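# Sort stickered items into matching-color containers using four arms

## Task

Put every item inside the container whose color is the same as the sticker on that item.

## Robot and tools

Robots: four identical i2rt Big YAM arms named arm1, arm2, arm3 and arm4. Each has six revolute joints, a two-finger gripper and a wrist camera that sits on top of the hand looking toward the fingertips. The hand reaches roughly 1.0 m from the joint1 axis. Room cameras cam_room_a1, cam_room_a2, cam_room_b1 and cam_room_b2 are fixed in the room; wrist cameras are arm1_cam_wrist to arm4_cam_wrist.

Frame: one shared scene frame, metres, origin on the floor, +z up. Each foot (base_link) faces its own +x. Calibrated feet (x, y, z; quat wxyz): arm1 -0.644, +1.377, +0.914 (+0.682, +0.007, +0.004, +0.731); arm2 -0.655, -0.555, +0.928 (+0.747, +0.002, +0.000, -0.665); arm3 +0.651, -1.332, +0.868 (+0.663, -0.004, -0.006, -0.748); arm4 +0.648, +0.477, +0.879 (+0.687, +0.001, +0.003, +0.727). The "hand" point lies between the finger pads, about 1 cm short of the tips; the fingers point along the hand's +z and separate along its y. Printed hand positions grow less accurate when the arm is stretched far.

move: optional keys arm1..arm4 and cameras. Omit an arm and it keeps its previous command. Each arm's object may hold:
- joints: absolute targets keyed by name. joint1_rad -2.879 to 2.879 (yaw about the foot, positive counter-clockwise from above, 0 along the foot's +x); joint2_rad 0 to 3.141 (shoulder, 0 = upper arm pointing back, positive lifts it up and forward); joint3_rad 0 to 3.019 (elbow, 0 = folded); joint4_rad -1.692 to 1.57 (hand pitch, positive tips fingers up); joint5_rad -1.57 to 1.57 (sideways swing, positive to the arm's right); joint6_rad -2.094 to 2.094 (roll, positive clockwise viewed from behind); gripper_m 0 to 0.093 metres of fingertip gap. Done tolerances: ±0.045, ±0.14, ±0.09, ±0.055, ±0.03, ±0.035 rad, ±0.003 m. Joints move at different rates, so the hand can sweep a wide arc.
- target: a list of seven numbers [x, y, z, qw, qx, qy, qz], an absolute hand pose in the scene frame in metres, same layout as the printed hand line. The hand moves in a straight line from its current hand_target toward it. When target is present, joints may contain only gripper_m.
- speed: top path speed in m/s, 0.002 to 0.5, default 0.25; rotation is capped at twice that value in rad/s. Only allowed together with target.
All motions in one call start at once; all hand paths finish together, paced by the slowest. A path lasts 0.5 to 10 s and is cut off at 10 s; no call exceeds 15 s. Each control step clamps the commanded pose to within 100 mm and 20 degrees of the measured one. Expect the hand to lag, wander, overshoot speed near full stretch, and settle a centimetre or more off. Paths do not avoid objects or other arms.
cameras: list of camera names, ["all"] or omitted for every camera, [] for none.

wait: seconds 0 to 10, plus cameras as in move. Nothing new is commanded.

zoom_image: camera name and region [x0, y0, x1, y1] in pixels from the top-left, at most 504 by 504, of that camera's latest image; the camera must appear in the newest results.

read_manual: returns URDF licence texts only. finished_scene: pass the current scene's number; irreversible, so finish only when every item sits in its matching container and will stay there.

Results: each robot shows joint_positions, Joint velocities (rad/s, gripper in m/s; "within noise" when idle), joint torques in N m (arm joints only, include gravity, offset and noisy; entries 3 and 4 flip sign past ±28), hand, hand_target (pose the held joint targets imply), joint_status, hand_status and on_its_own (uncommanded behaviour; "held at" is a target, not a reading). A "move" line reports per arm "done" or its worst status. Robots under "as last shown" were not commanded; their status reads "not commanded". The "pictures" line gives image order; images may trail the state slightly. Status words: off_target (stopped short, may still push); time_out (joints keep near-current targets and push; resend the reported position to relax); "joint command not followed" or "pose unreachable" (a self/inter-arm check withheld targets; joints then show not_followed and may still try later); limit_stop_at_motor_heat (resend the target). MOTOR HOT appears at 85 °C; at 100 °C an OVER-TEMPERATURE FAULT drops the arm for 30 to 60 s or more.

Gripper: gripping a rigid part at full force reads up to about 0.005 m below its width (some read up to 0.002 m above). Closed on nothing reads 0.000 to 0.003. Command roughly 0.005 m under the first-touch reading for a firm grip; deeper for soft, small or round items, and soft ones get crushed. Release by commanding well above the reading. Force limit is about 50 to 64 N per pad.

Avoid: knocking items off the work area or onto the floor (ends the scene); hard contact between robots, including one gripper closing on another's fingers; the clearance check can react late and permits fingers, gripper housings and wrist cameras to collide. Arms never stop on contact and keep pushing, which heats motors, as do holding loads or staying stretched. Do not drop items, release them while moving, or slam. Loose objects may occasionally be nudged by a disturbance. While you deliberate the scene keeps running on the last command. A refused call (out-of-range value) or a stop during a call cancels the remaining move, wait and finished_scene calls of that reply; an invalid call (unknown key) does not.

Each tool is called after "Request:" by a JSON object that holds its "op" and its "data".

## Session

Request:
{"op": "move", "data": {}}

Scene clock: 0.00 s.
Joint torques (N m): no reading
Motor temperatures (°C): arm1=[20 23 29 23 21 21 21] | arm2=[23 24 28 22 22 20 23] | arm3=[24 23 25 23 24 23 23] | arm4=[22 22 25 22 24 21 24]
Heat: arm1: hottest joint3_rad 29 °C; arm2: hottest joint3_rad 28 °C; arm3: hottest joint3_rad 25 °C; arm4: hottest joint3_rad 25 °C.
Joint velocities: within noise
arm1.joint_positions: joint1_rad=-0.168 joint2_rad=+0.560 joint3_rad=+1.361 joint4_rad=-1.410 joint5_rad=+0.240 joint6_rad=+0.692 gripper_m=+0.09396
arm1.joint_status: not commanded
arm1.hand: x=-0.5745 y=+1.5715 z=+1.4388 quat_wxyz=(-0.303, +0.280, -0.837, -0.359) (m; scene frame)
arm1.hand_target: x=-0.5746 y=+1.5689 z=+1.4515 quat_wxyz=(-0.308, +0.276, -0.832, -0.370) (m; scene frame)
arm1.hand_status: not commanded
arm2.joint_positions: joint1_rad=+0.198 joint2_rad=+0.483 joint3_rad=+1.641 joint4_rad=-1.210 joint5_rad=-0.086 joint6_rad=-0.484 gripper_m=+0.09396
arm2.joint_status: not commanded
arm2.hand: x=-0.6069 y=-0.6635 z=+1.6316 quat_wxyz=(-0.468, -0.246, -0.683, +0.505) (m; scene frame)
arm2.hand_target: x=-0.6088 y=-0.6576 z=+1.6378 quat_wxyz=(-0.472, -0.244, -0.677, +0.510) (m; scene frame)
arm2.hand_status: not commanded
arm3.joint_positions: joint1_rad=+0.130 joint2_rad=+0.645 joint3_rad=+1.695 joint4_rad=-1.138 joint5_rad=+0.075 joint6_rad=+0.392 gripper_m=+0.09396
arm3.joint_status: not commanded
arm3.hand: x=+0.6386 y=-1.5165 z=+1.5921 quat_wxyz=(-0.552, -0.621, -0.389, +0.398) (m; scene frame)
arm3.hand_target: x=+0.6385 y=-1.5116 z=+1.6003 quat_wxyz=(-0.558, -0.615, -0.384, +0.402) (m; scene frame)
arm3.hand_status: not commanded
arm4.joint_positions: joint1_rad=+0.147 joint2_rad=+0.437 joint3_rad=+1.709 joint4_rad=-1.566 joint5_rad=+0.245 joint6_rad=+0.670 gripper_m=+0.09396
arm4.joint_status: not commanded
arm4.hand: x=+0.6820 y=+0.5376 z=+1.5262 quat_wxyz=(-0.292, +0.355, -0.719, -0.522) (m; scene frame)
arm4.hand_target: x=+0.6829 y=+0.5336 z=+1.5314 quat_wxyz=(-0.294, +0.352, -0.714, -0.529) (m; scene frame)
arm4.hand_status: not commanded
pictures: arm1_cam_wrist, arm2_cam_wrist, arm3_cam_wrist, arm4_cam_wrist, cam_room_a1, cam_room_a2, cam_room_b1, cam_room_b2
Images, in order (width x height): arm1_cam_wrist 672x504, arm2_cam_wrist 672x504, arm3_cam_wrist 672x504, arm4_cam_wrist 672x504, cam_room_a1 672x504, cam_room_a2 672x504, cam_room_b1 672x504, cam_room_b2 672x504.

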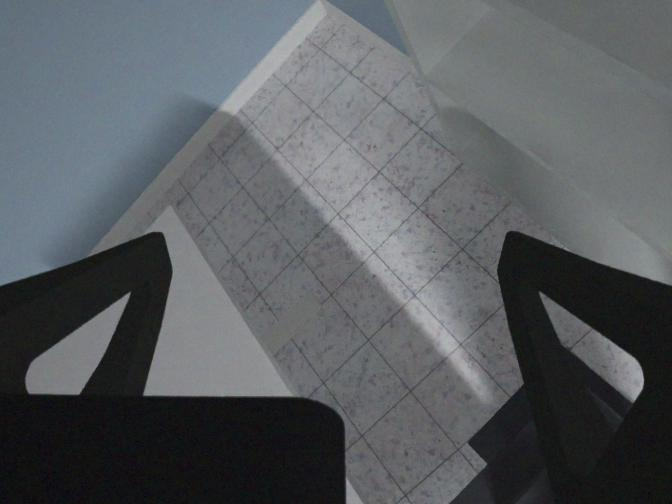

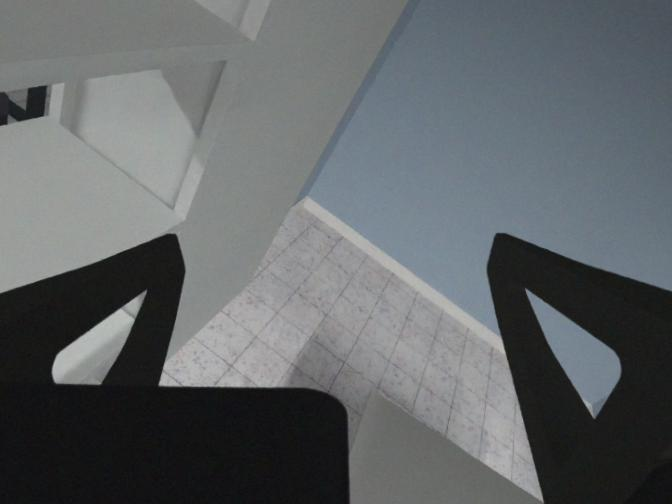

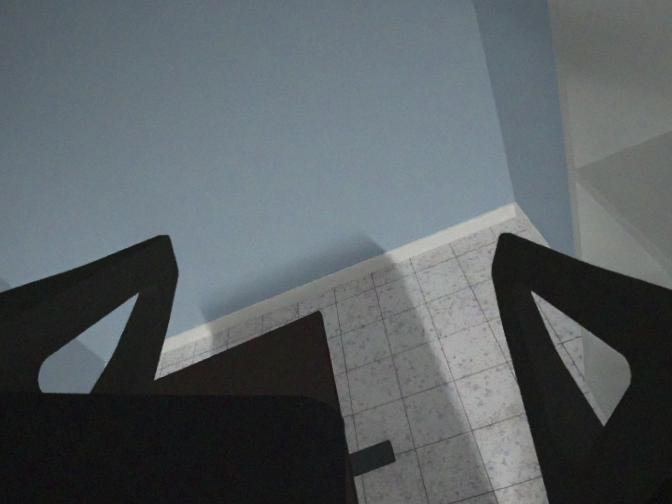

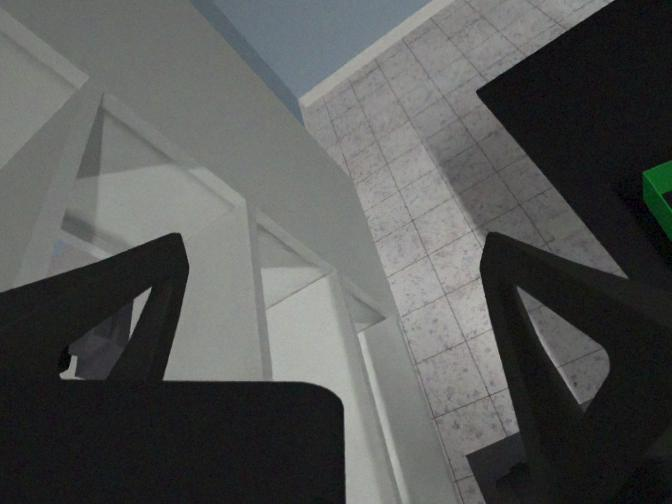

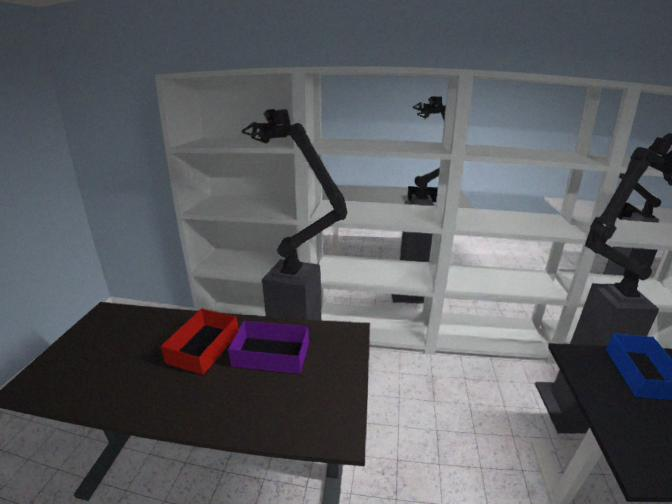

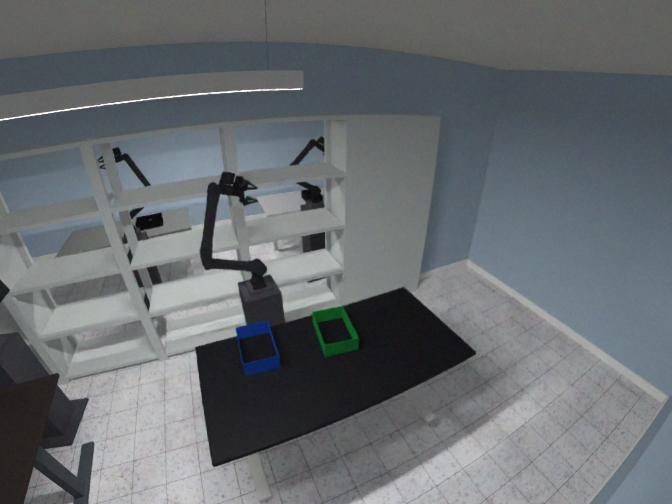

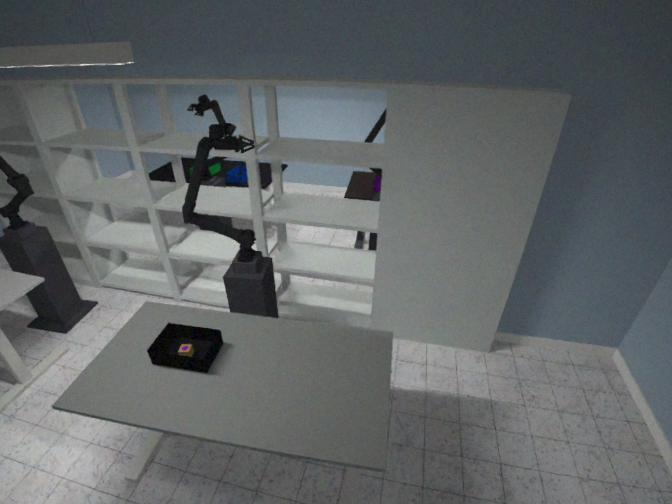

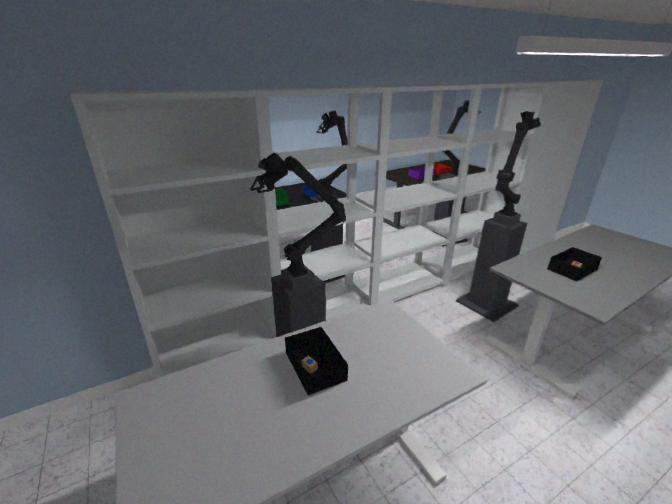

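Request:
{"op": "zoom_image", "data": {"camera": "cam_room_b1", "region": [130, 300, 250, 390]}}

Request:
{"op": "zoom_image", "data": {"camera": "cam_room_b2", "region": [260, 310, 380, 400]}}

Request:
{"op": "zoom_image", "data": {"camera": "cam_room_b2", "region": [530, 230, 620, 300]}}

Request:
{"op": "zoom_image", "data": {"camera": "cam_room_a1", "region": [130, 280, 350, 400]}}

Request:
{"op": "zoom_image", "data": {"camera": "cam_room_a2", "region": [180, 280, 420, 420]}}

Scaled by 4.200.

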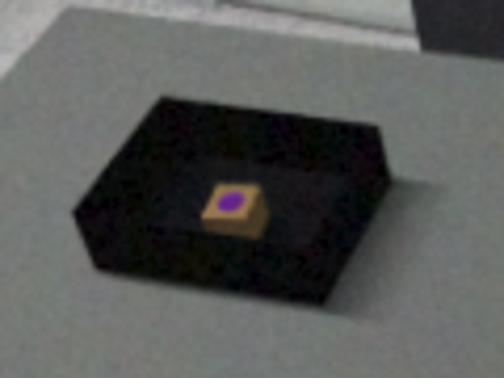

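Scaled by 4.200.

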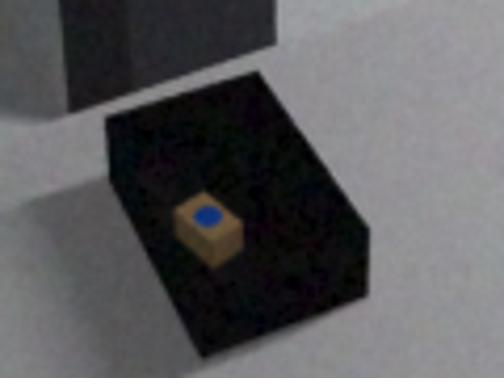

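Scaled by 5.600.

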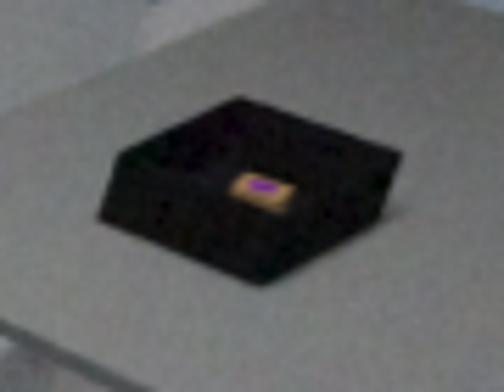

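Scaled by 2.291.

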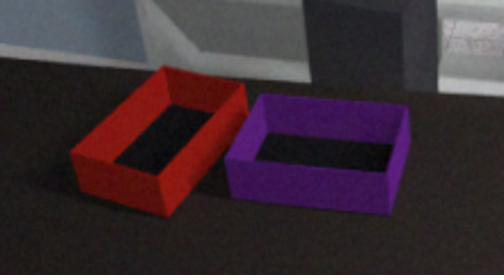

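Scaled by 2.100.

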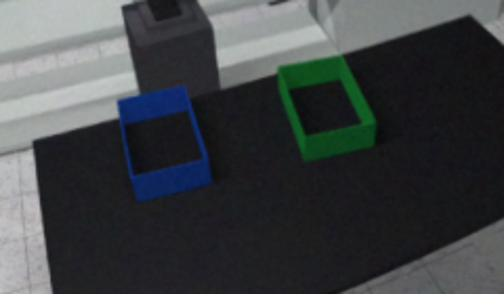

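Request:
{"op": "move", "data": {"arm1": {"joints": {"joint2_rad": 0.7, "joint3_rad": 1.2, "joint4_rad": -1.0, "joint5_rad": 0, "joint6_rad": 0}}, "arm2": {"joints": {"joint2_rad": 0.7, "joint3_rad": 1.2, "joint4_rad": -1.0, "joint5_rad": 0, "joint6_rad": 0}}, "cameras": []}}

Request:
{"op": "move", "data": {"arm1": {"joints": {"joint1_rad": 1.5}}, "arm2": {"joints": {"joint1_rad": -1.68}}, "cameras": ["arm1_cam_wrist", "arm2_cam_wrist"]}}

Scene clock: 21.00 s.
Joint torques (N m): arm1=[-1.79 0.91 12.92 2.41 -0.03 -0.05] | arm2=[0.79 -1.85 12.11 3.07 0.15 0.22] | arm3=[1.2 4.19 7.21 2.07 0.02 -0.1] | arm4=[0.73 8.18 4.78 1.61 0.14 -0.01]
Motor temperatures (°C): arm1=[20 23 31 23 21 21 21] | arm2=[23 24 29 22 22 20 23] | arm3=[24 23 26 23 24 23 23] | arm4=[22 22 25 22 24 21 24]
Heat: arm1: hottest joint3_rad 31 °C; arm2: hottest joint3_rad 29 °C; arm3: hottest joint3_rad 26 °C; arm4: hottest joint3_rad 25 °C.
move: arm1 done; arm2 done
Joint velocities: within noise
arm1.joint_positions: joint1_rad=-0.168 joint2_rad=+0.700 joint3_rad=+1.176 joint4_rad=-1.021 joint5_rad=+0.002 joint6_rad=+0.009 gripper_m=+0.09397
arm1.joint_status: all done
arm1.hand: x=-0.6032 y=+1.7003 z=+1.3881 quat_wxyz=(-0.358, +0.578, -0.651, -0.336) (m; scene frame)
arm1.hand_target: x=-0.6031 y=+1.7014 z=+1.4059 quat_wxyz=(-0.374, +0.574, -0.640, -0.348) (m; scene frame)
arm1.hand_status: not commanded
arm2.joint_positions: joint1_rad=+0.198 joint2_rad=+0.695 joint3_rad=+1.186 joint4_rad=-1.015 joint5_rad=-0.003 joint6_rad=-0.015 gripper_m=+0.09396
arm2.joint_status: all done
arm2.hand: x=-0.5554 y=-0.8651 z=+1.4095 quat_wxyz=(-0.403, -0.504, -0.705, +0.294) (m; scene frame)
arm2.hand_target: x=-0.5551 y=-0.8679 z=+1.4190 quat_wxyz=(-0.413, -0.506, -0.696, +0.298) (m; scene frame)
arm2.hand_status: not commanded
arm3, arm4: as last shown
pictures: none
No camera images: "cameras" was empty.

Scene clock: 22.93 s.
Joint torques (N m): arm1=[-1.55 1.79 13.19 2.43 0.1 -0.04] | arm2=[0.32 -1.85 12.12 3.07 -0.09 0.2] | arm3=[1.26 4.01 7.2 2.09 0.02 -0.09] | arm4=[0.91 8.47 4.72 1.55 0.13 0.01]
Motor temperatures (°C): arm1=[20 23 32 23 21 21 21] | arm2=[23 24 29 22 22 20 23] | arm3=[24 23 26 23 24 23 23] | arm4=[22 22 25 22 24 21 24]
Heat: arm1: hottest joint3_rad 32 °C; arm2: hottest joint3_rad 29 °C; arm3: hottest joint3_rad 26 °C; arm4: hottest joint3_rad 25 °C.
move: arm1 done; arm2 done
Joint velocities: within noise
arm1.joint_positions: joint1_rad=+1.494 joint2_rad=+0.700 joint3_rad=+1.176 joint4_rad=-1.021 joint5_rad=-0.002 joint6_rad=+0.007 gripper_m=+0.09399
arm1.joint_status: all done
arm1.hand: x=-0.9621 y=+1.3788 z=+1.3929 quat_wxyz=(+0.000, +0.867, -0.005, -0.497) (m; scene frame)
arm1.hand_target: x=-0.9630 y=+1.3771 z=+1.4106 quat_wxyz=(-0.001, +0.856, +0.000, -0.517) (m; scene frame)
arm1.hand_status: not commanded
arm2.joint_positions: joint1_rad=-1.677 joint2_rad=+0.695 joint3_rad=+1.186 joint4_rad=-1.015 joint5_rad=+0.002 joint6_rad=-0.014 gripper_m=+0.09398
arm2.joint_status: all done
arm2.hand: x=-0.9803 y=-0.5597 z=+1.4097 quat_wxyz=(+0.003, -0.867, -0.011, +0.499) (m; scene frame)
arm2.hand_target: x=-0.9829 y=-0.5588 z=+1.4192 quat_wxyz=(+0.000, -0.860, -0.004, +0.510) (m; scene frame)
arm2.hand_status: not commanded
arm3, arm4: as last shown
pictures: arm1_cam_wrist, arm2_cam_wrist
Images, in order (width x height): arm1_cam_wrist 672x504, arm2_cam_wrist 672x504.

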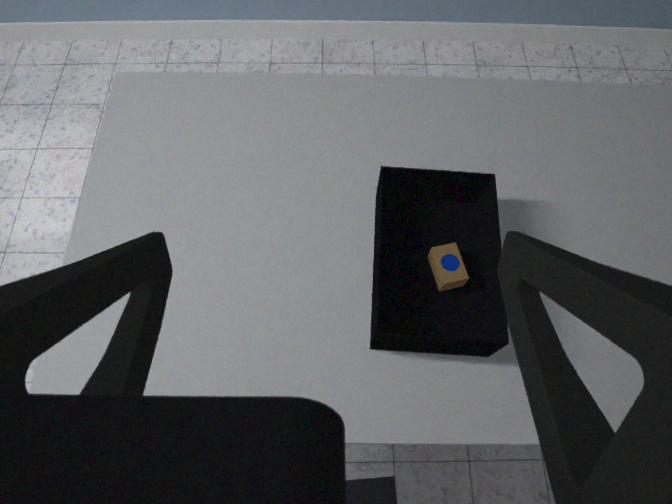

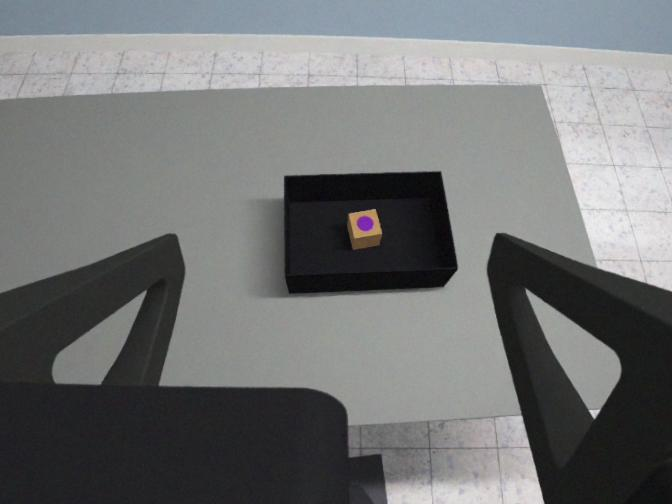

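Request:
{"op": "zoom_image", "data": {"camera": "arm1_cam_wrist", "region": [360, 150, 520, 370]}}

Request:
{"op": "zoom_image", "data": {"camera": "arm2_cam_wrist", "region": [270, 160, 470, 300]}}

Scaled by 2.291.

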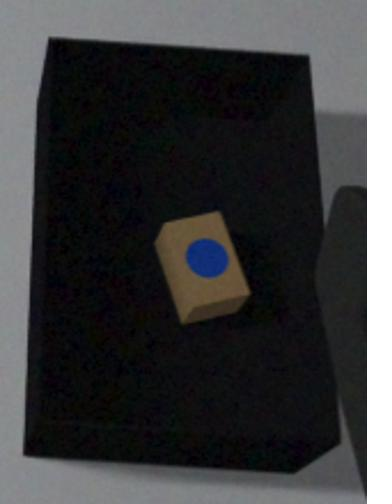

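Scaled by 2.520.

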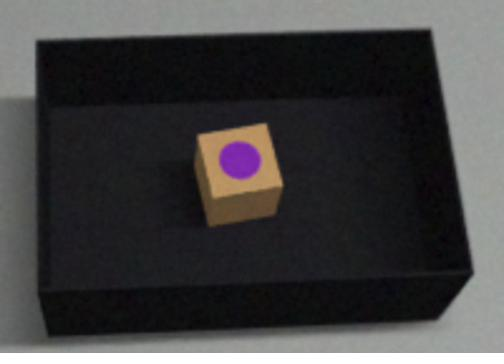

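Request:
{"op": "move", "data": {"arm1": {"joints": {"joint1_rad": 1.138, "gripper_m": 0.078}}, "arm2": {"joints": {"joint1_rad": -1.755, "gripper_m": 0.085}}, "cameras": []}}

Request:
{"op": "move", "data": {"arm1": {"target": [-1.199, 1.588, 0.95, 0, -0.995, -0.1002, 0], "speed": 0.15}, "arm2": {"target": [-1.306, -0.51, 0.95, 0, -0.9945, -0.1045, 0], "speed": 0.15}, "cameras": ["arm1_cam_wrist", "arm2_cam_wrist"]}}

Scene clock: 59.40 s.
Joint torques (N m): arm1=[-2.61 1.14 13.08 2.48 0.04 -0.06] | arm2=[0.44 -1.9 12.12 3.08 -0.05 0.2] | arm3=[1.38 4.13 7.25 2.06 0.02 -0.1] | arm4=[0.67 8 4.71 1.8 0.15 0]
Motor temperatures (°C): arm1=[20 23 36 23 21 21 21] | arm2=[23 24 34 22 22 20 23] | arm3=[24 23 28 23 24 23 23] | arm4=[22 22 26 22 24 21 24]
Heat: arm1: hottest joint3_rad 36 °C; arm2: hottest joint3_rad 34 °C; arm3: hottest joint3_rad 28 °C; arm4: hottest joint3_rad 26 °C.
move: arm1 done; arm2 done
Joint velocities: within noise
arm1.joint_positions: joint1_rad=+1.144 joint2_rad=+0.700 joint3_rad=+1.176 joint4_rad=-1.021 joint5_rad=+0.000 joint6_rad=+0.007 gripper_m=+0.07806
arm1.joint_status: all done
arm1.hand: x=-0.9413 y=+1.4908 z=+1.3929 quat_wxyz=(-0.086, +0.853, -0.158, -0.490) (m; scene frame)
arm1.hand_target: x=-0.9414 y=+1.4929 z=+1.4106 quat_wxyz=(-0.092, +0.842, -0.156, -0.508) (m; scene frame)
arm1.hand_status: not commanded
arm2.joint_positions: joint1_rad=-1.752 joint2_rad=+0.695 joint3_rad=+1.186 joint4_rad=-1.015 joint5_rad=+0.001 joint6_rad=-0.013 gripper_m=+0.08510
arm2.joint_status: all done
arm2.hand: x=-0.9796 y=-0.5354 z=+1.4097 quat_wxyz=(+0.021, -0.866, +0.021, +0.499) (m; scene frame)
arm2.hand_target: x=-0.9822 y=-0.5345 z=+1.4193 quat_wxyz=(+0.019, -0.860, +0.028, +0.509) (m; scene frame)
arm2.hand_status: not commanded
arm3, arm4: as last shown
pictures: none
No camera images: "cameras" was empty.

Scene clock: 64.20 s.
Joint torques (N m): arm1=[-0.56 -16.67 14.09 -0.03 0.02 -0.05] | arm2=[1.26 -21.95 14.19 0.09 0.11 -0.08] | arm3=[1.38 4.25 7.25 2.06 0.01 -0.09] | arm4=[0.73 8.18 4.71 1.57 0.15 -0.01]
Motor temperatures (°C): arm1=[20 23 36 23 21 21 21] | arm2=[23 24 34 22 22 20 23] | arm3=[24 23 28 23 24 23 23] | arm4=[22 22 26 22 24 21 24]
Heat: arm1: hottest joint3_rad 36 °C; arm2: hottest joint3_rad 34 °C; arm3: hottest joint3_rad 28 °C; arm4: hottest joint3_rad 26 °C.
move: arm1 off_target; arm2 off_target
Joint velocities: within noise
arm1.joint_positions: joint1_rad=+1.131 joint2_rad=+2.035 joint3_rad=+1.535 joint4_rad=-1.127 joint5_rad=+0.001 joint6_rad=-0.553 gripper_m=+0.07806
arm1.joint_status: not commanded
arm1.hand: x=-1.1777 y=+1.5856 z=+0.9328 quat_wxyz=(+0.010, +0.996, +0.091, +0.018) (m; scene frame)
arm1.hand_target: x=-1.1981 y=+1.5875 z=+0.9504 quat_wxyz=(+0.000, +0.995, +0.100, +0.000) (m; scene frame)
arm1.hand_status: off_target (0.027 m and 2.6 deg from the pose sent, 0.522 m and 67.2 deg at the start)
arm2.joint_positions: joint1_rad=-1.765 joint2_rad=+2.155 joint3_rad=+1.764 joint4_rad=-1.196 joint5_rad=-0.007 joint6_rad=-0.264 gripper_m=+0.08510
arm2.joint_status: not commanded
arm2.hand: x=-1.2898 y=-0.5072 z=+0.9445 quat_wxyz=(-0.003, -0.996, -0.093, -0.009) (m; scene frame)
arm2.hand_target: x=-1.3053 y=-0.5101 z=+0.9502 quat_wxyz=(+0.000, -0.995, -0.104, +0.001) (m; scene frame)
arm2.hand_status: off_target (0.017 m and 1.7 deg from the pose sent, 0.564 m and 61.5 deg at the start)
arm3, arm4: as last shown
pictures: arm1_cam_wrist, arm2_cam_wrist
Images, in order (width x height): arm1_cam_wrist 672x504, arm2_cam_wrist 672x504.

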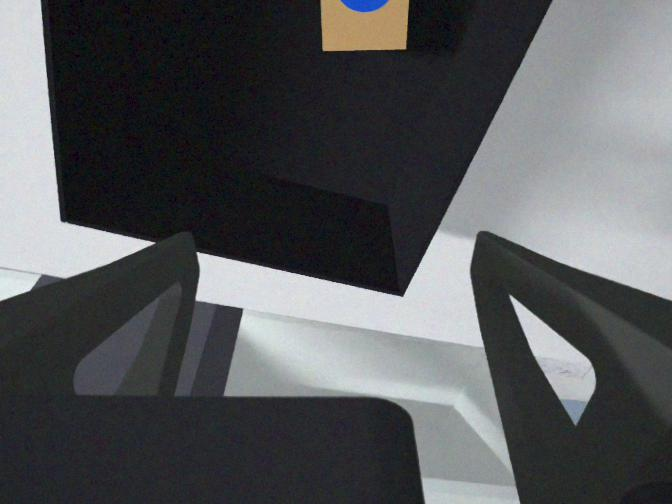

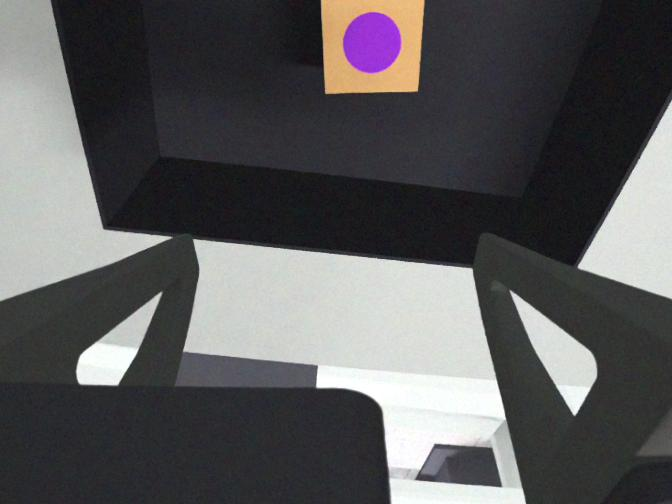

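Request:
{"op": "move", "data": {"arm1": {"target": [-1.24, 1.596, 0.88, 0, -0.995, -0.1002, 0], "speed": 0.12}, "arm2": {"target": [-1.332, -0.492, 0.88, 0, -0.9945, -0.1045, 0], "speed": 0.12}, "cameras": ["arm1_cam_wrist", "arm2_cam_wrist"]}}

Scene clock: 81.57 s.
Joint torques (N m): arm1=[-0.85 -17.85 13.57 0.66 0.04 -0.02] | arm2=[-0.03 -22.89 13.65 1.06 0.11 -0.08] | arm3=[1.32 4.13 7.24 2.07 0.02 -0.09] | arm4=[0.85 8.12 4.66 1.52 0.18 0.02]
Motor temperatures (°C): arm1=[20 25 37 23 21 21 21] | arm2=[23 25 35 22 22 20 23] | arm3=[24 23 28 23 24 23 23] | arm4=[22 22 26 22 24 21 24]
Heat: arm1: hottest joint3_rad 37 °C; arm2: hottest joint3_rad 35 °C; arm3: hottest joint3_rad 28 °C; arm4: hottest joint3_rad 26 °C.
move: arm1 off_target; arm2 off_target
Joint velocities: within noise
arm1.joint_positions: joint1_rad=+1.142 joint2_rad=+2.213 joint3_rad=+1.652 joint4_rad=-1.081 joint5_rad=+0.001 joint6_rad=-0.553 gripper_m=+0.07806
arm1.joint_status: not commanded
arm1.hand: x=-1.2140 y=+1.5927 z=+0.8679 quat_wxyz=(+0.013, +0.995, +0.096, +0.025) (m; scene frame)
arm1.hand_target: x=-1.2389 y=+1.5954 z=+0.8807 quat_wxyz=(+0.000, +0.995, +0.100, +0.000) (m; scene frame)
arm1.hand_status: off_target (0.029 m and 3.2 deg from the pose sent, 0.082 m and 2.6 deg at the start)
arm2.joint_positions: joint1_rad=-1.772 joint2_rad=+2.301 joint3_rad=+1.845 joint4_rad=-1.149 joint5_rad=-0.006 joint6_rad=-0.287 gripper_m=+0.08510
arm2.joint_status: not commanded
arm2.hand: x=-1.3123 y=-0.5001 z=+0.8805 quat_wxyz=(-0.005, -0.995, -0.101, -0.017) (m; scene frame)
arm2.hand_target: x=-1.3309 y=-0.4921 z=+0.8805 quat_wxyz=(+0.000, -0.995, -0.104, +0.000) (m; scene frame)
arm2.hand_status: off_target (0.021 m and 2.1 deg from the pose sent, 0.079 m and 1.7 deg at the start)
arm3, arm4: as last shown
pictures: arm1_cam_wrist, arm2_cam_wrist
Images, in order (width x height): arm1_cam_wrist 672x504, arm2_cam_wrist 672x504.

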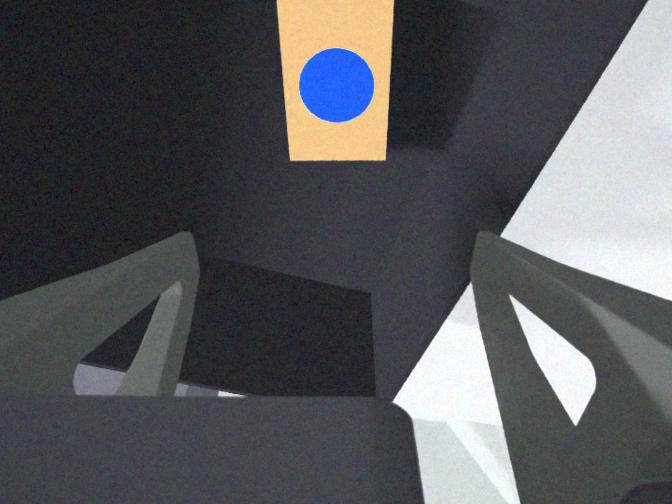

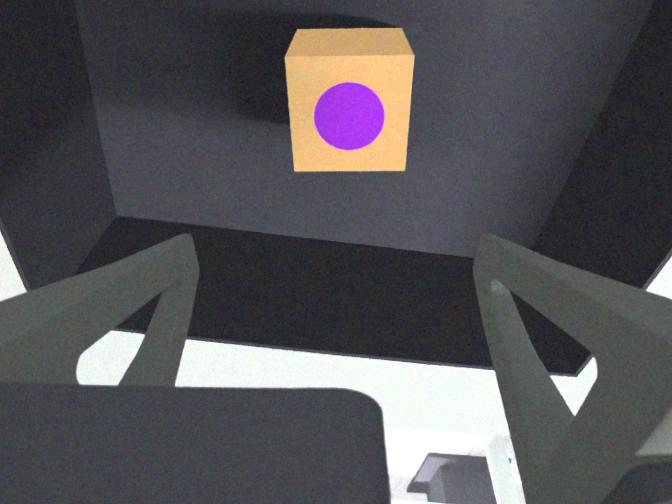

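Request:
{"op": "move", "data": {"arm1": {"target": [-1.249, 1.594, 0.81, 0, -0.995, -0.1002, 0], "speed": 0.1}, "arm2": {"target": [-1.339, -0.487, 0.815, 0, -0.9945, -0.1045, 0], "speed": 0.1}, "cameras": ["arm1_cam_wrist", "arm2_cam_wrist"]}}

Scene clock: 97.47 s.
Joint torques (N m): arm1=[-0.67 -18.67 12.51 0.83 0.03 0.11] | arm2=[0.03 -23.3 13.09 1.14 0.1 -0.08] | arm3=[1.32 4.19 7.28 2.02 0.01 -0.09] | arm4=[1.03 8.23 4.72 1.54 0.17 0]
Motor temperatures (°C): arm1=[20 26 37 23 21 21 21] | arm2=[23 25 36 22 22 20 23] | arm3=[24 23 28 23 24 23 23] | arm4=[22 22 26 22 24 21 24]
Heat: arm1: hottest joint3_rad 37 °C; arm2: hottest joint3_rad 36 °C; arm3: hottest joint3_rad 28 °C; arm4: hottest joint3_rad 26 °C.
move: arm1 off_target; arm2 off_target
Joint velocities: within noise
arm1.joint_positions: joint1_rad=+1.149 joint2_rad=+2.330 joint3_rad=+1.667 joint4_rad=-0.975 joint5_rad=+0.001 joint6_rad=-0.552 gripper_m=+0.07806
arm1.joint_status: not commanded
arm1.hand: x=-1.2232 y=+1.5912 z=+0.8013 quat_wxyz=(+0.012, +0.995, +0.099, +0.023) (m; scene frame)
arm1.hand_target: x=-1.2481 y=+1.5934 z=+0.8110 quat_wxyz=(+0.000, +0.995, +0.100, +0.000) (m; scene frame)
arm1.hand_status: off_target (0.027 m and 3.0 deg from the pose sent, 0.068 m and 3.2 deg at the start)
arm2.joint_positions: joint1_rad=-1.777 joint2_rad=+2.408 joint3_rad=+1.868 joint4_rad=-1.063 joint5_rad=-0.006 joint6_rad=-0.293 gripper_m=+0.08510
arm2.joint_status: not commanded
arm2.hand: x=-1.3206 y=-0.4959 z=+0.8186 quat_wxyz=(-0.005, -0.995, -0.102, -0.016) (m; scene frame)
arm2.hand_target: x=-1.3380 y=-0.4870 z=+0.8156 quat_wxyz=(+0.000, -0.995, -0.104, +0.000) (m; scene frame)
arm2.hand_status: off_target (0.021 m and 1.9 deg from the pose sent, 0.072 m and 2.1 deg at the start)
arm3, arm4: as last shown
pictures: arm1_cam_wrist, arm2_cam_wrist
Images, in order (width x height): arm1_cam_wrist 672x504, arm2_cam_wrist 672x504.

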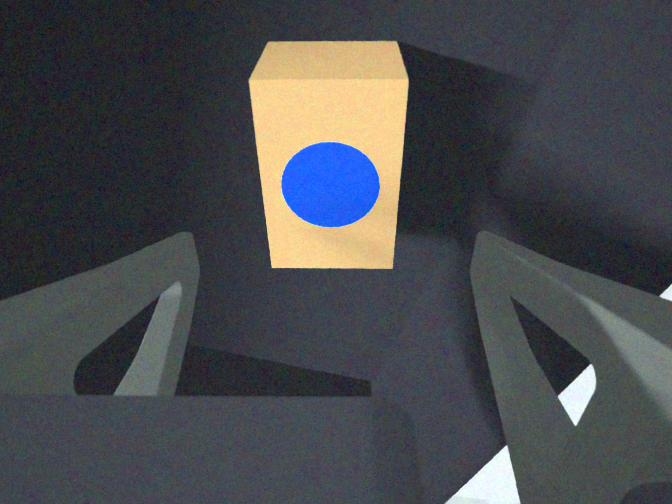

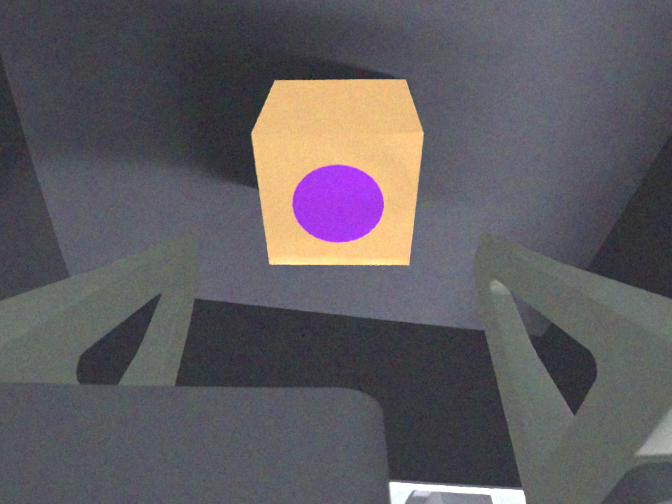

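Request:
{"op": "move", "data": {"arm1": {"target": [-1.248, 1.594, 0.751, 0, -0.995, -0.1002, 0], "speed": 0.07}, "arm2": {"target": [-1.337, -0.487, 0.75, 0, -0.9945, -0.1045, 0], "speed": 0.07}, "cameras": ["arm1_cam_wrist", "arm2_cam_wrist"]}}

Scene clock: 108.57 s.
Joint torques (N m): arm1=[-0.5 -18.73 12 0.79 0.05 0.09] | arm2=[-0.15 -23.36 12.44 1.18 0.1 -0.08] | arm3=[1.26 4.25 7.23 2.03 0.02 -0.08] | arm4=[0.67 8.82 4.67 1.52 0.17 -0.02]
Motor temperatures (°C): arm1=[20 26 36 23 21 21 21] | arm2=[23 26 36 22 22 20 23] | arm3=[24 23 28 23 24 23 23] | arm4=[22 22 27 22 24 21 24]
Heat: arm1: hottest joint3_rad 36 °C; arm2: hottest joint3_rad 36 °C; arm3: hottest joint3_rad 28 °C; arm4: hottest joint3_rad 27 °C.
move: arm1 off_target; arm2 off_target
Joint velocities: within noise
arm1.joint_positions: joint1_rad=+1.153 joint2_rad=+2.423 joint3_rad=+1.672 joint4_rad=-0.883 joint5_rad=+0.001 joint6_rad=-0.551 gripper_m=+0.07805
arm1.joint_status: not commanded
arm1.hand: x=-1.2243 y=+1.5886 z=+0.7460 quat_wxyz=(+0.011, +0.995, +0.101, +0.021) (m; scene frame)
arm1.hand_target: x=-1.2472 y=+1.5937 z=+0.7519 quat_wxyz=(+0.000, +0.995, +0.100, +0.000) (m; scene frame)
arm1.hand_status: off_target (0.025 m and 2.7 deg from the pose sent, 0.056 m and 3.0 deg at the start)
arm2.joint_positions: joint1_rad=-1.777 joint2_rad=+2.505 joint3_rad=+1.875 joint4_rad=-0.968 joint5_rad=-0.006 joint6_rad=-0.293 gripper_m=+0.08510
arm2.joint_status: not commanded
arm2.hand: x=-1.3208 y=-0.4956 z=+0.7573 quat_wxyz=(-0.004, -0.995, -0.102, -0.014) (m; scene frame)
arm2.hand_target: x=-1.3359 y=-0.4870 z=+0.7505 quat_wxyz=(+0.000, -0.995, -0.104, +0.000) (m; scene frame)
arm2.hand_status: off_target (0.020 m and 1.7 deg from the pose sent, 0.071 m and 1.9 deg at the start)
arm3, arm4: as last shown
pictures: arm1_cam_wrist, arm2_cam_wrist
Images, in order (width x height): arm1_cam_wrist 672x504, arm2_cam_wrist 672x504.

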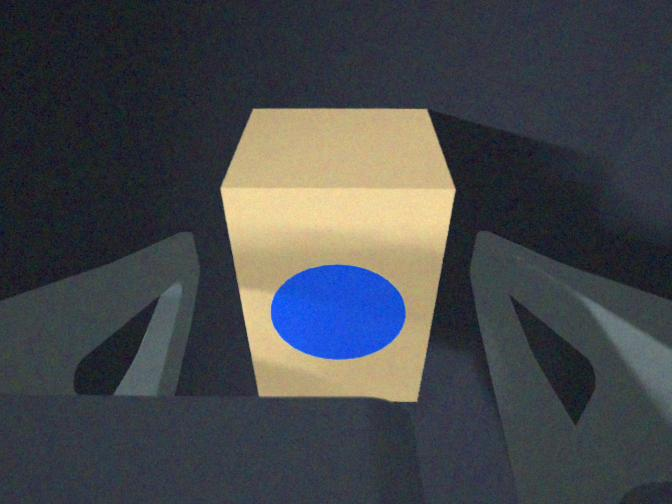

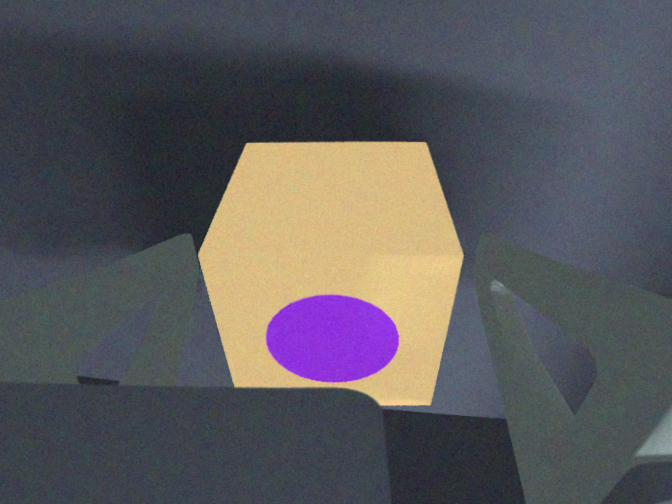

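Request:
{"op": "move", "data": {"arm1": {"joints": {"gripper_m": 0.052}}, "arm2": {"joints": {"gripper_m": 0.06}}, "cameras": []}}

Request:
{"op": "move", "data": {"arm1": {"joints": {"gripper_m": 0.038}}, "arm2": {"joints": {"gripper_m": 0.047}}, "cameras": ["arm1_cam_wrist", "arm2_cam_wrist"]}}

Scene clock: 116.13 s.
Joint torques (N m): arm1=[-0.91 -18.84 12 0.85 0.02 0.11] | arm2=[-0.03 -23.24 12.44 1.18 0.1 -0.08] | arm3=[1.26 4.07 7.21 2.04 0.03 -0.08] | arm4=[0.97 8.12 4.78 1.55 0.15 -0.02]
Motor temperatures (°C): arm1=[20 26 36 23 21 21 21] | arm2=[23 27 37 22 22 20 23] | arm3=[24 23 28 23 24 23 23] | arm4=[22 22 27 22 24 21 24]
Heat: arm1: hottest joint3_rad 36 °C; arm2: hottest joint3_rad 37 °C; arm3: hottest joint3_rad 28 °C; arm4: hottest joint3_rad 27 °C.
move: arm1 done; arm2 done
Joint velocities: within noise
arm1.joint_positions: joint1_rad=+1.153 joint2_rad=+2.423 joint3_rad=+1.672 joint4_rad=-0.882 joint5_rad=+0.001 joint6_rad=-0.551 gripper_m=+0.05206
arm1.joint_status: all done
arm1.hand: x=-1.2244 y=+1.5887 z=+0.7460 quat_wxyz=(+0.011, +0.995, +0.101, +0.021) (m; scene frame)
arm1.hand_target: x=-1.2472 y=+1.5937 z=+0.7519 quat_wxyz=(+0.000, +0.995, +0.100, +0.000) (m; scene frame)
arm1.hand_status: not commanded
arm2.joint_positions: joint1_rad=-1.777 joint2_rad=+2.505 joint3_rad=+1.875 joint4_rad=-0.968 joint5_rad=-0.006 joint6_rad=-0.294 gripper_m=+0.06009
arm2.joint_status: all done
arm2.hand: x=-1.3208 y=-0.4956 z=+0.7573 quat_wxyz=(-0.004, -0.995, -0.102, -0.014) (m; scene frame)
arm2.hand_target: x=-1.3359 y=-0.4870 z=+0.7505 quat_wxyz=(+0.000, -0.995, -0.104, +0.000) (m; scene frame)
arm2.hand_status: not commanded
arm3.joint_positions: joint1_rad=+0.130 joint2_rad=+0.645 joint3_rad=+1.695 joint4_rad=-1.138 joint5_rad=+0.075 joint6_rad=+0.392 gripper_m=+0.09396
arm3.joint_status: not commanded
arm3.hand: x=+0.6386 y=-1.5165 z=+1.5921 quat_wxyz=(-0.552, -0.621, -0.389, +0.398) (m; scene frame)
arm3.hand_target: x=+0.6385 y=-1.5116 z=+1.6003 quat_wxyz=(-0.558, -0.615, -0.384, +0.402) (m; scene frame)
arm3.hand_status: not commanded
arm4.joint_positions: joint1_rad=+0.147 joint2_rad=+0.437 joint3_rad=+1.709 joint4_rad=-1.566 joint5_rad=+0.245 joint6_rad=+0.670 gripper_m=+0.09396
arm4.joint_status: not commanded
arm4.hand: x=+0.6820 y=+0.5376 z=+1.5262 quat_wxyz=(-0.292, +0.355, -0.719, -0.522) (m; scene frame)
arm4.hand_target: x=+0.6829 y=+0.5336 z=+1.5314 quat_wxyz=(-0.294, +0.352, -0.714, -0.529) (m; scene frame)
arm4.hand_status: not commanded
pictures: none
No camera images: "cameras" was empty.

Scene clock: 116.60 s.
Joint torques (N m): arm1=[-1.26 -18.08 11.67 0.83 0.05 0.11] | arm2=[-0.03 -23.3 12.36 1.17 0.08 -0.07] | arm3=[1.26 4.19 7.27 2.04 0.02 -0.09] | arm4=[0.56 7.88 4.6 1.59 0.15 0]
Motor temperatures (°C): arm1=[20 27 36 23 21 21 21] | arm2=[23 27 37 22 22 20 23] | arm3=[24 23 28 23 24 23 23] | arm4=[22 22 27 22 24 21 24]
Heat: arm1: hottest joint3_rad 36 °C; arm2: hottest joint3_rad 37 °C; arm3: hottest joint3_rad 28 °C; arm4: hottest joint3_rad 27 °C.
move: arm1 off_target; arm2 off_target
Joint velocities: within noise
arm1.joint_positions: joint1_rad=+1.153 joint2_rad=+2.423 joint3_rad=+1.673 joint4_rad=-0.882 joint5_rad=+0.001 joint6_rad=-0.551 gripper_m=+0.04365
arm1.joint_status: gripper_m off_target (ended at +0.04368, target +0.03800)
arm1.hand: x=-1.2248 y=+1.5889 z=+0.7462 quat_wxyz=(+0.011, +0.995, +0.101, +0.021) (m; scene frame)
arm1.hand_target: x=-1.2471 y=+1.5937 z=+0.7519 quat_wxyz=(+0.000, +0.995, +0.100, +0.000) (m; scene frame)
arm1.hand_status: not commanded
arm2.joint_positions: joint1_rad=-1.777 joint2_rad=+2.505 joint3_rad=+1.876 joint4_rad=-0.968 joint5_rad=-0.006 joint6_rad=-0.294 gripper_m=+0.05291
arm2.joint_status: gripper_m off_target (ended at +0.05294, target +0.04700)
arm2.hand: x=-1.3212 y=-0.4955 z=+0.7576 quat_wxyz=(-0.004, -0.995, -0.102, -0.013) (m; scene frame)
arm2.hand_target: x=-1.3359 y=-0.4870 z=+0.7505 quat_wxyz=(+0.000, -0.995, -0.104, +0.000) (m; scene frame)
arm2.hand_status: not commanded
arm3, arm4: as last shown
pictures: arm1_cam_wrist, arm2_cam_wrist
Images, in order (width x height): arm1_cam_wrist 672x504, arm2_cam_wrist 672x504.

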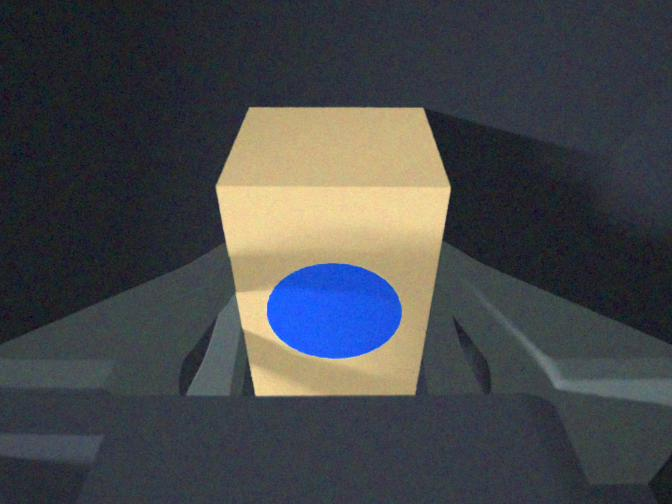

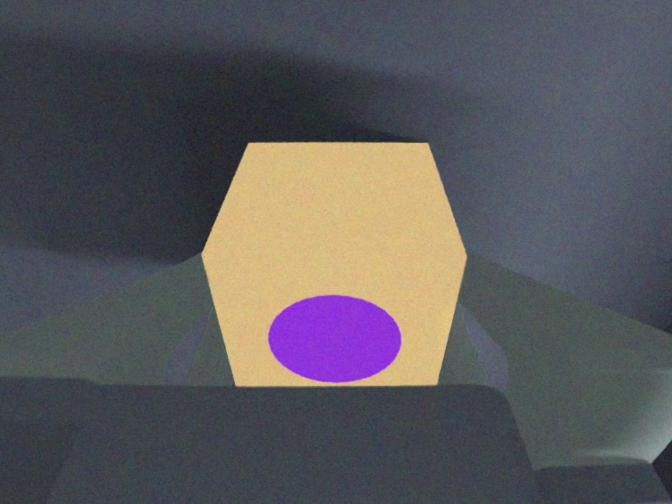

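Request:
{"op": "move", "data": {"arm1": {"target": [-1.235, 1.592, 1.0, 0, -0.995, -0.1002, 0], "speed": 0.12}, "arm2": {"target": [-1.33, -0.489, 1.0, 0, -0.9945, -0.1045, 0], "speed": 0.12}, "cameras": ["arm1_cam_wrist", "arm2_cam_wrist"]}}

Request:
{"op": "move", "data": {"arm1": {"target": [-1.02, 1.52, 1.15, 0, -0.995, -0.1002, 0], "speed": 0.2}, "arm2": {"target": [-1.06, -0.525, 1.15, 0, -0.9945, -0.1045, 0], "speed": 0.2}, "cameras": []}}

Request:
{"op": "move", "data": {"arm1": {"joints": {"joint2_rad": 0.7, "joint3_rad": 1.2, "joint4_rad": -1.55, "joint5_rad": 0}}, "arm2": {"joints": {"joint2_rad": 0.7, "joint3_rad": 1.2, "joint4_rad": -1.55, "joint5_rad": 0}}, "cameras": ["arm1_cam_wrist", "arm2_cam_wrist"]}}

Scene clock: 124.93 s.
Joint torques (N m): arm1=[-1.61 -19.31 14.58 -0.03 0.09 0.08] | arm2=[-0.03 -25.99 14.54 0.03 0.1 -0.07] | arm3=[1.2 4.19 7.24 2.02 0.02 -0.09] | arm4=[0.79 8.18 4.75 1.52 0.12 0.01]
Motor temperatures (°C): arm1=[20 27 36 23 21 21 21] | arm2=[23 27 37 22 22 20 23] | arm3=[24 23 28 23 24 23 23] | arm4=[22 22 27 22 24 21 24]
Heat: arm1: hottest joint3_rad 36 °C; arm2: hottest joint3_rad 37 °C; arm3: hottest joint3_rad 28 °C; arm4: hottest joint3_rad 27 °C.
move: arm1 off_target; arm2 off_target
Joint velocities: within noise
arm1.joint_positions: joint1_rad=+1.153 joint2_rad=+2.099 joint3_rad=+1.744 joint4_rad=-1.294 joint5_rad=+0.001 joint6_rad=-0.551 gripper_m=+0.04365
arm1.joint_status: not commanded
arm1.hand: x=-1.2164 y=+1.5865 z=+0.9693 quat_wxyz=(+0.014, +0.994, +0.101, +0.027) (m; scene frame)
arm1.hand_target: x=-1.2336 y=+1.5916 z=+1.0004 quat_wxyz=(+0.000, +0.995, +0.100, +0.000) (m; scene frame)
arm1.hand_status: off_target (0.036 m and 3.5 deg from the pose sent, 0.254 m and 2.7 deg at the start)
arm2.joint_positions: joint1_rad=-1.777 joint2_rad=+2.217 joint3_rad=+1.955 joint4_rad=-1.357 joint5_rad=-0.006 joint6_rad=-0.294 gripper_m=+0.05291
arm2.joint_status: not commanded
arm2.hand: x=-1.3139 y=-0.4969 z=+0.9745 quat_wxyz=(-0.006, -0.994, -0.102, -0.024) (m; scene frame)
arm2.hand_target: x=-1.3286 y=-0.4891 z=+1.0003 quat_wxyz=(+0.000, -0.995, -0.104, +0.000) (m; scene frame)
arm2.hand_status: off_target (0.031 m and 2.8 deg from the pose sent, 0.243 m and 1.6 deg at the start)
arm3, arm4: as last shown
pictures: arm1_cam_wrist, arm2_cam_wrist
Images, in order (width x height): arm1_cam_wrist 672x504, arm2_cam_wrist 672x504.

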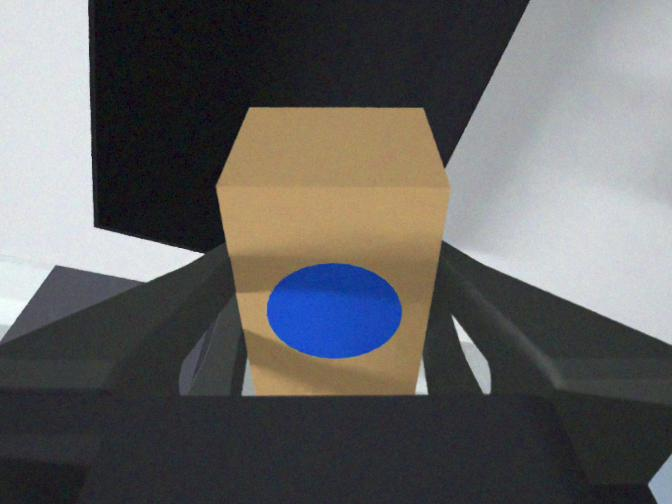

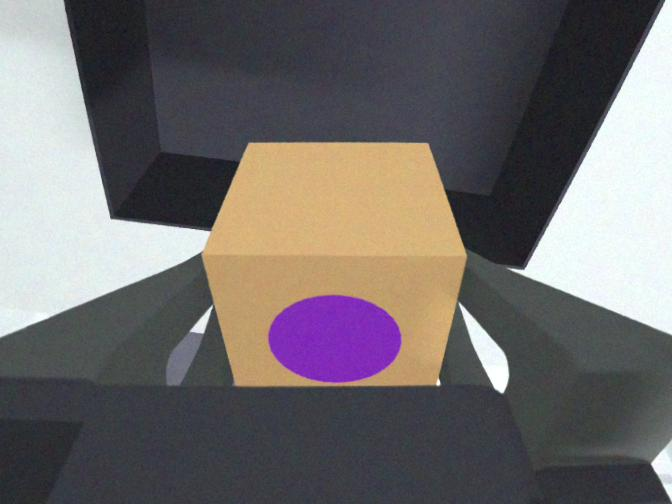

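Scene clock: 127.13 s.
Joint torques (N m): arm1=[-2.43 -9.17 10.58 0.1 0.07 -0.03] | arm2=[1.49 -12.81 9.58 0.27 0.07 0.14] | arm3=[1.26 4.25 7.21 2.03 0.02 -0.1] | arm4=[0.79 8.23 4.68 1.57 0.15 0]
Motor temperatures (°C): arm1=[20 27 36 23 21 21 21] | arm2=[23 27 37 22 22 20 23] | arm3=[24 23 28 23 24 23 23] | arm4=[22 22 27 22 24 21 24]
Heat: arm1: hottest joint3_rad 36 °C; arm2: hottest joint3_rad 37 °C; arm3: hottest joint3_rad 28 °C; arm4: hottest joint3_rad 27 °C.
move: arm1 done; arm2 done
Joint velocities: within noise
arm1.joint_positions: joint1_rad=+1.153 joint2_rad=+1.418 joint3_rad=+1.309 joint4_rad=-1.472 joint5_rad=+0.001 joint6_rad=-0.551 gripper_m=+0.04365
arm1.joint_status: not commanded
arm1.hand: x=-1.0237 y=+1.5169 z=+1.1479 quat_wxyz=(+0.000, +0.995, +0.101, -0.003) (m; scene frame)
arm1.hand_target: x=-1.0200 y=+1.5200 z=+1.1500 quat_wxyz=(+0.000, +0.995, +0.100, +0.000) (m; scene frame)
arm1.hand_status: done (0.005 m and 0.3 deg from the pose sent, 0.275 m and 3.6 deg at the start)
arm2.joint_positions: joint1_rad=-1.774 joint2_rad=+1.402 joint3_rad=+1.293 joint4_rad=-1.435 joint5_rad=-0.006 joint6_rad=-0.294 gripper_m=+0.05291
arm2.joint_status: not commanded
arm2.hand: x=-1.0656 y=-0.5211 z=+1.1556 quat_wxyz=(+0.001, -0.995, -0.104, +0.013) (m; scene frame)
arm2.hand_target: x=-1.0601 y=-0.5249 z=+1.1502 quat_wxyz=(+0.000, -0.995, -0.105, +0.000) (m; scene frame)
arm2.hand_status: done (0.009 m and 1.5 deg from the pose sent, 0.310 m and 2.8 deg at the start)
arm3, arm4: as last shown
pictures: none
No camera images: "cameras" was empty.

Scene clock: 128.60 s.
Joint torques (N m): arm1=[-2.08 1.96 11.96 1.05 -0.06 0] | arm2=[1.49 -0.91 10.96 1.42 0.11 0.15] | arm3=[1.38 4.13 7.24 2.06 0.03 -0.09] | arm4=[0.73 8.47 4.72 1.61 0.16 0.02]
Motor temperatures (°C): arm1=[20 27 36 23 21 21 22] | arm2=[23 27 37 22 22 20 23] | arm3=[24 23 28 23 24 23 23] | arm4=[22 22 27 22 24 21 24]
Heat: arm1: hottest joint3_rad 36 °C; arm2: hottest joint3_rad 37 °C; arm3: hottest joint3_rad 28 °C; arm4: hottest joint3_rad 27 °C.
move: arm1 done; arm2 done
Joint velocities: within noise
arm1.joint_positions: joint1_rad=+1.153 joint2_rad=+0.694 joint3_rad=+1.179 joint4_rad=-1.543 joint5_rad=+0.001 joint6_rad=-0.551 gripper_m=+0.04365
arm1.joint_status: all done
arm1.hand: x=-0.8560 y=+1.4564 z=+1.3064 quat_wxyz=(-0.113, +0.960, +0.097, -0.236) (m; scene frame)
arm1.hand_target: x=-0.8560 y=+1.4586 z=+1.3139 quat_wxyz=(-0.116, +0.959, +0.096, -0.238) (m; scene frame)
arm1.hand_status: not commanded
arm2.joint_positions: joint1_rad=-1.774 joint2_rad=+0.694 joint3_rad=+1.192 joint4_rad=-1.541 joint5_rad=-0.003 joint6_rad=-0.294 gripper_m=+0.05291
arm2.joint_status: all done
arm2.hand: x=-0.8884 y=-0.5365 z=+1.3227 quat_wxyz=(+0.049, -0.960, -0.101, +0.255) (m; scene frame)
arm2.hand_target: x=-0.8886 y=-0.5381 z=+1.3239 quat_wxyz=(+0.048, -0.961, -0.101, +0.252) (m; scene frame)
arm2.hand_status: not commanded
arm3, arm4: as last shown
pictures: arm1_cam_wrist, arm2_cam_wrist
Images, in order (width x height): arm1_cam_wrist 672x504, arm2_cam_wrist 672x504.

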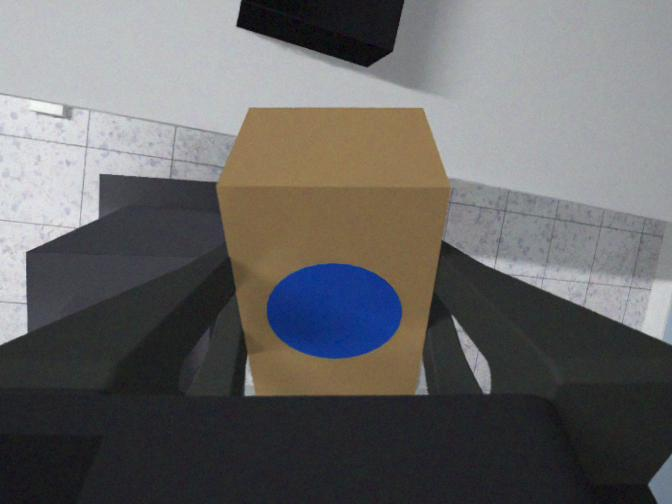

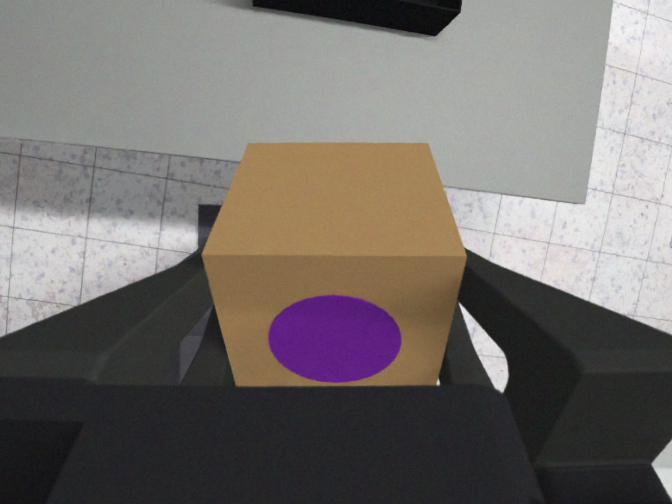

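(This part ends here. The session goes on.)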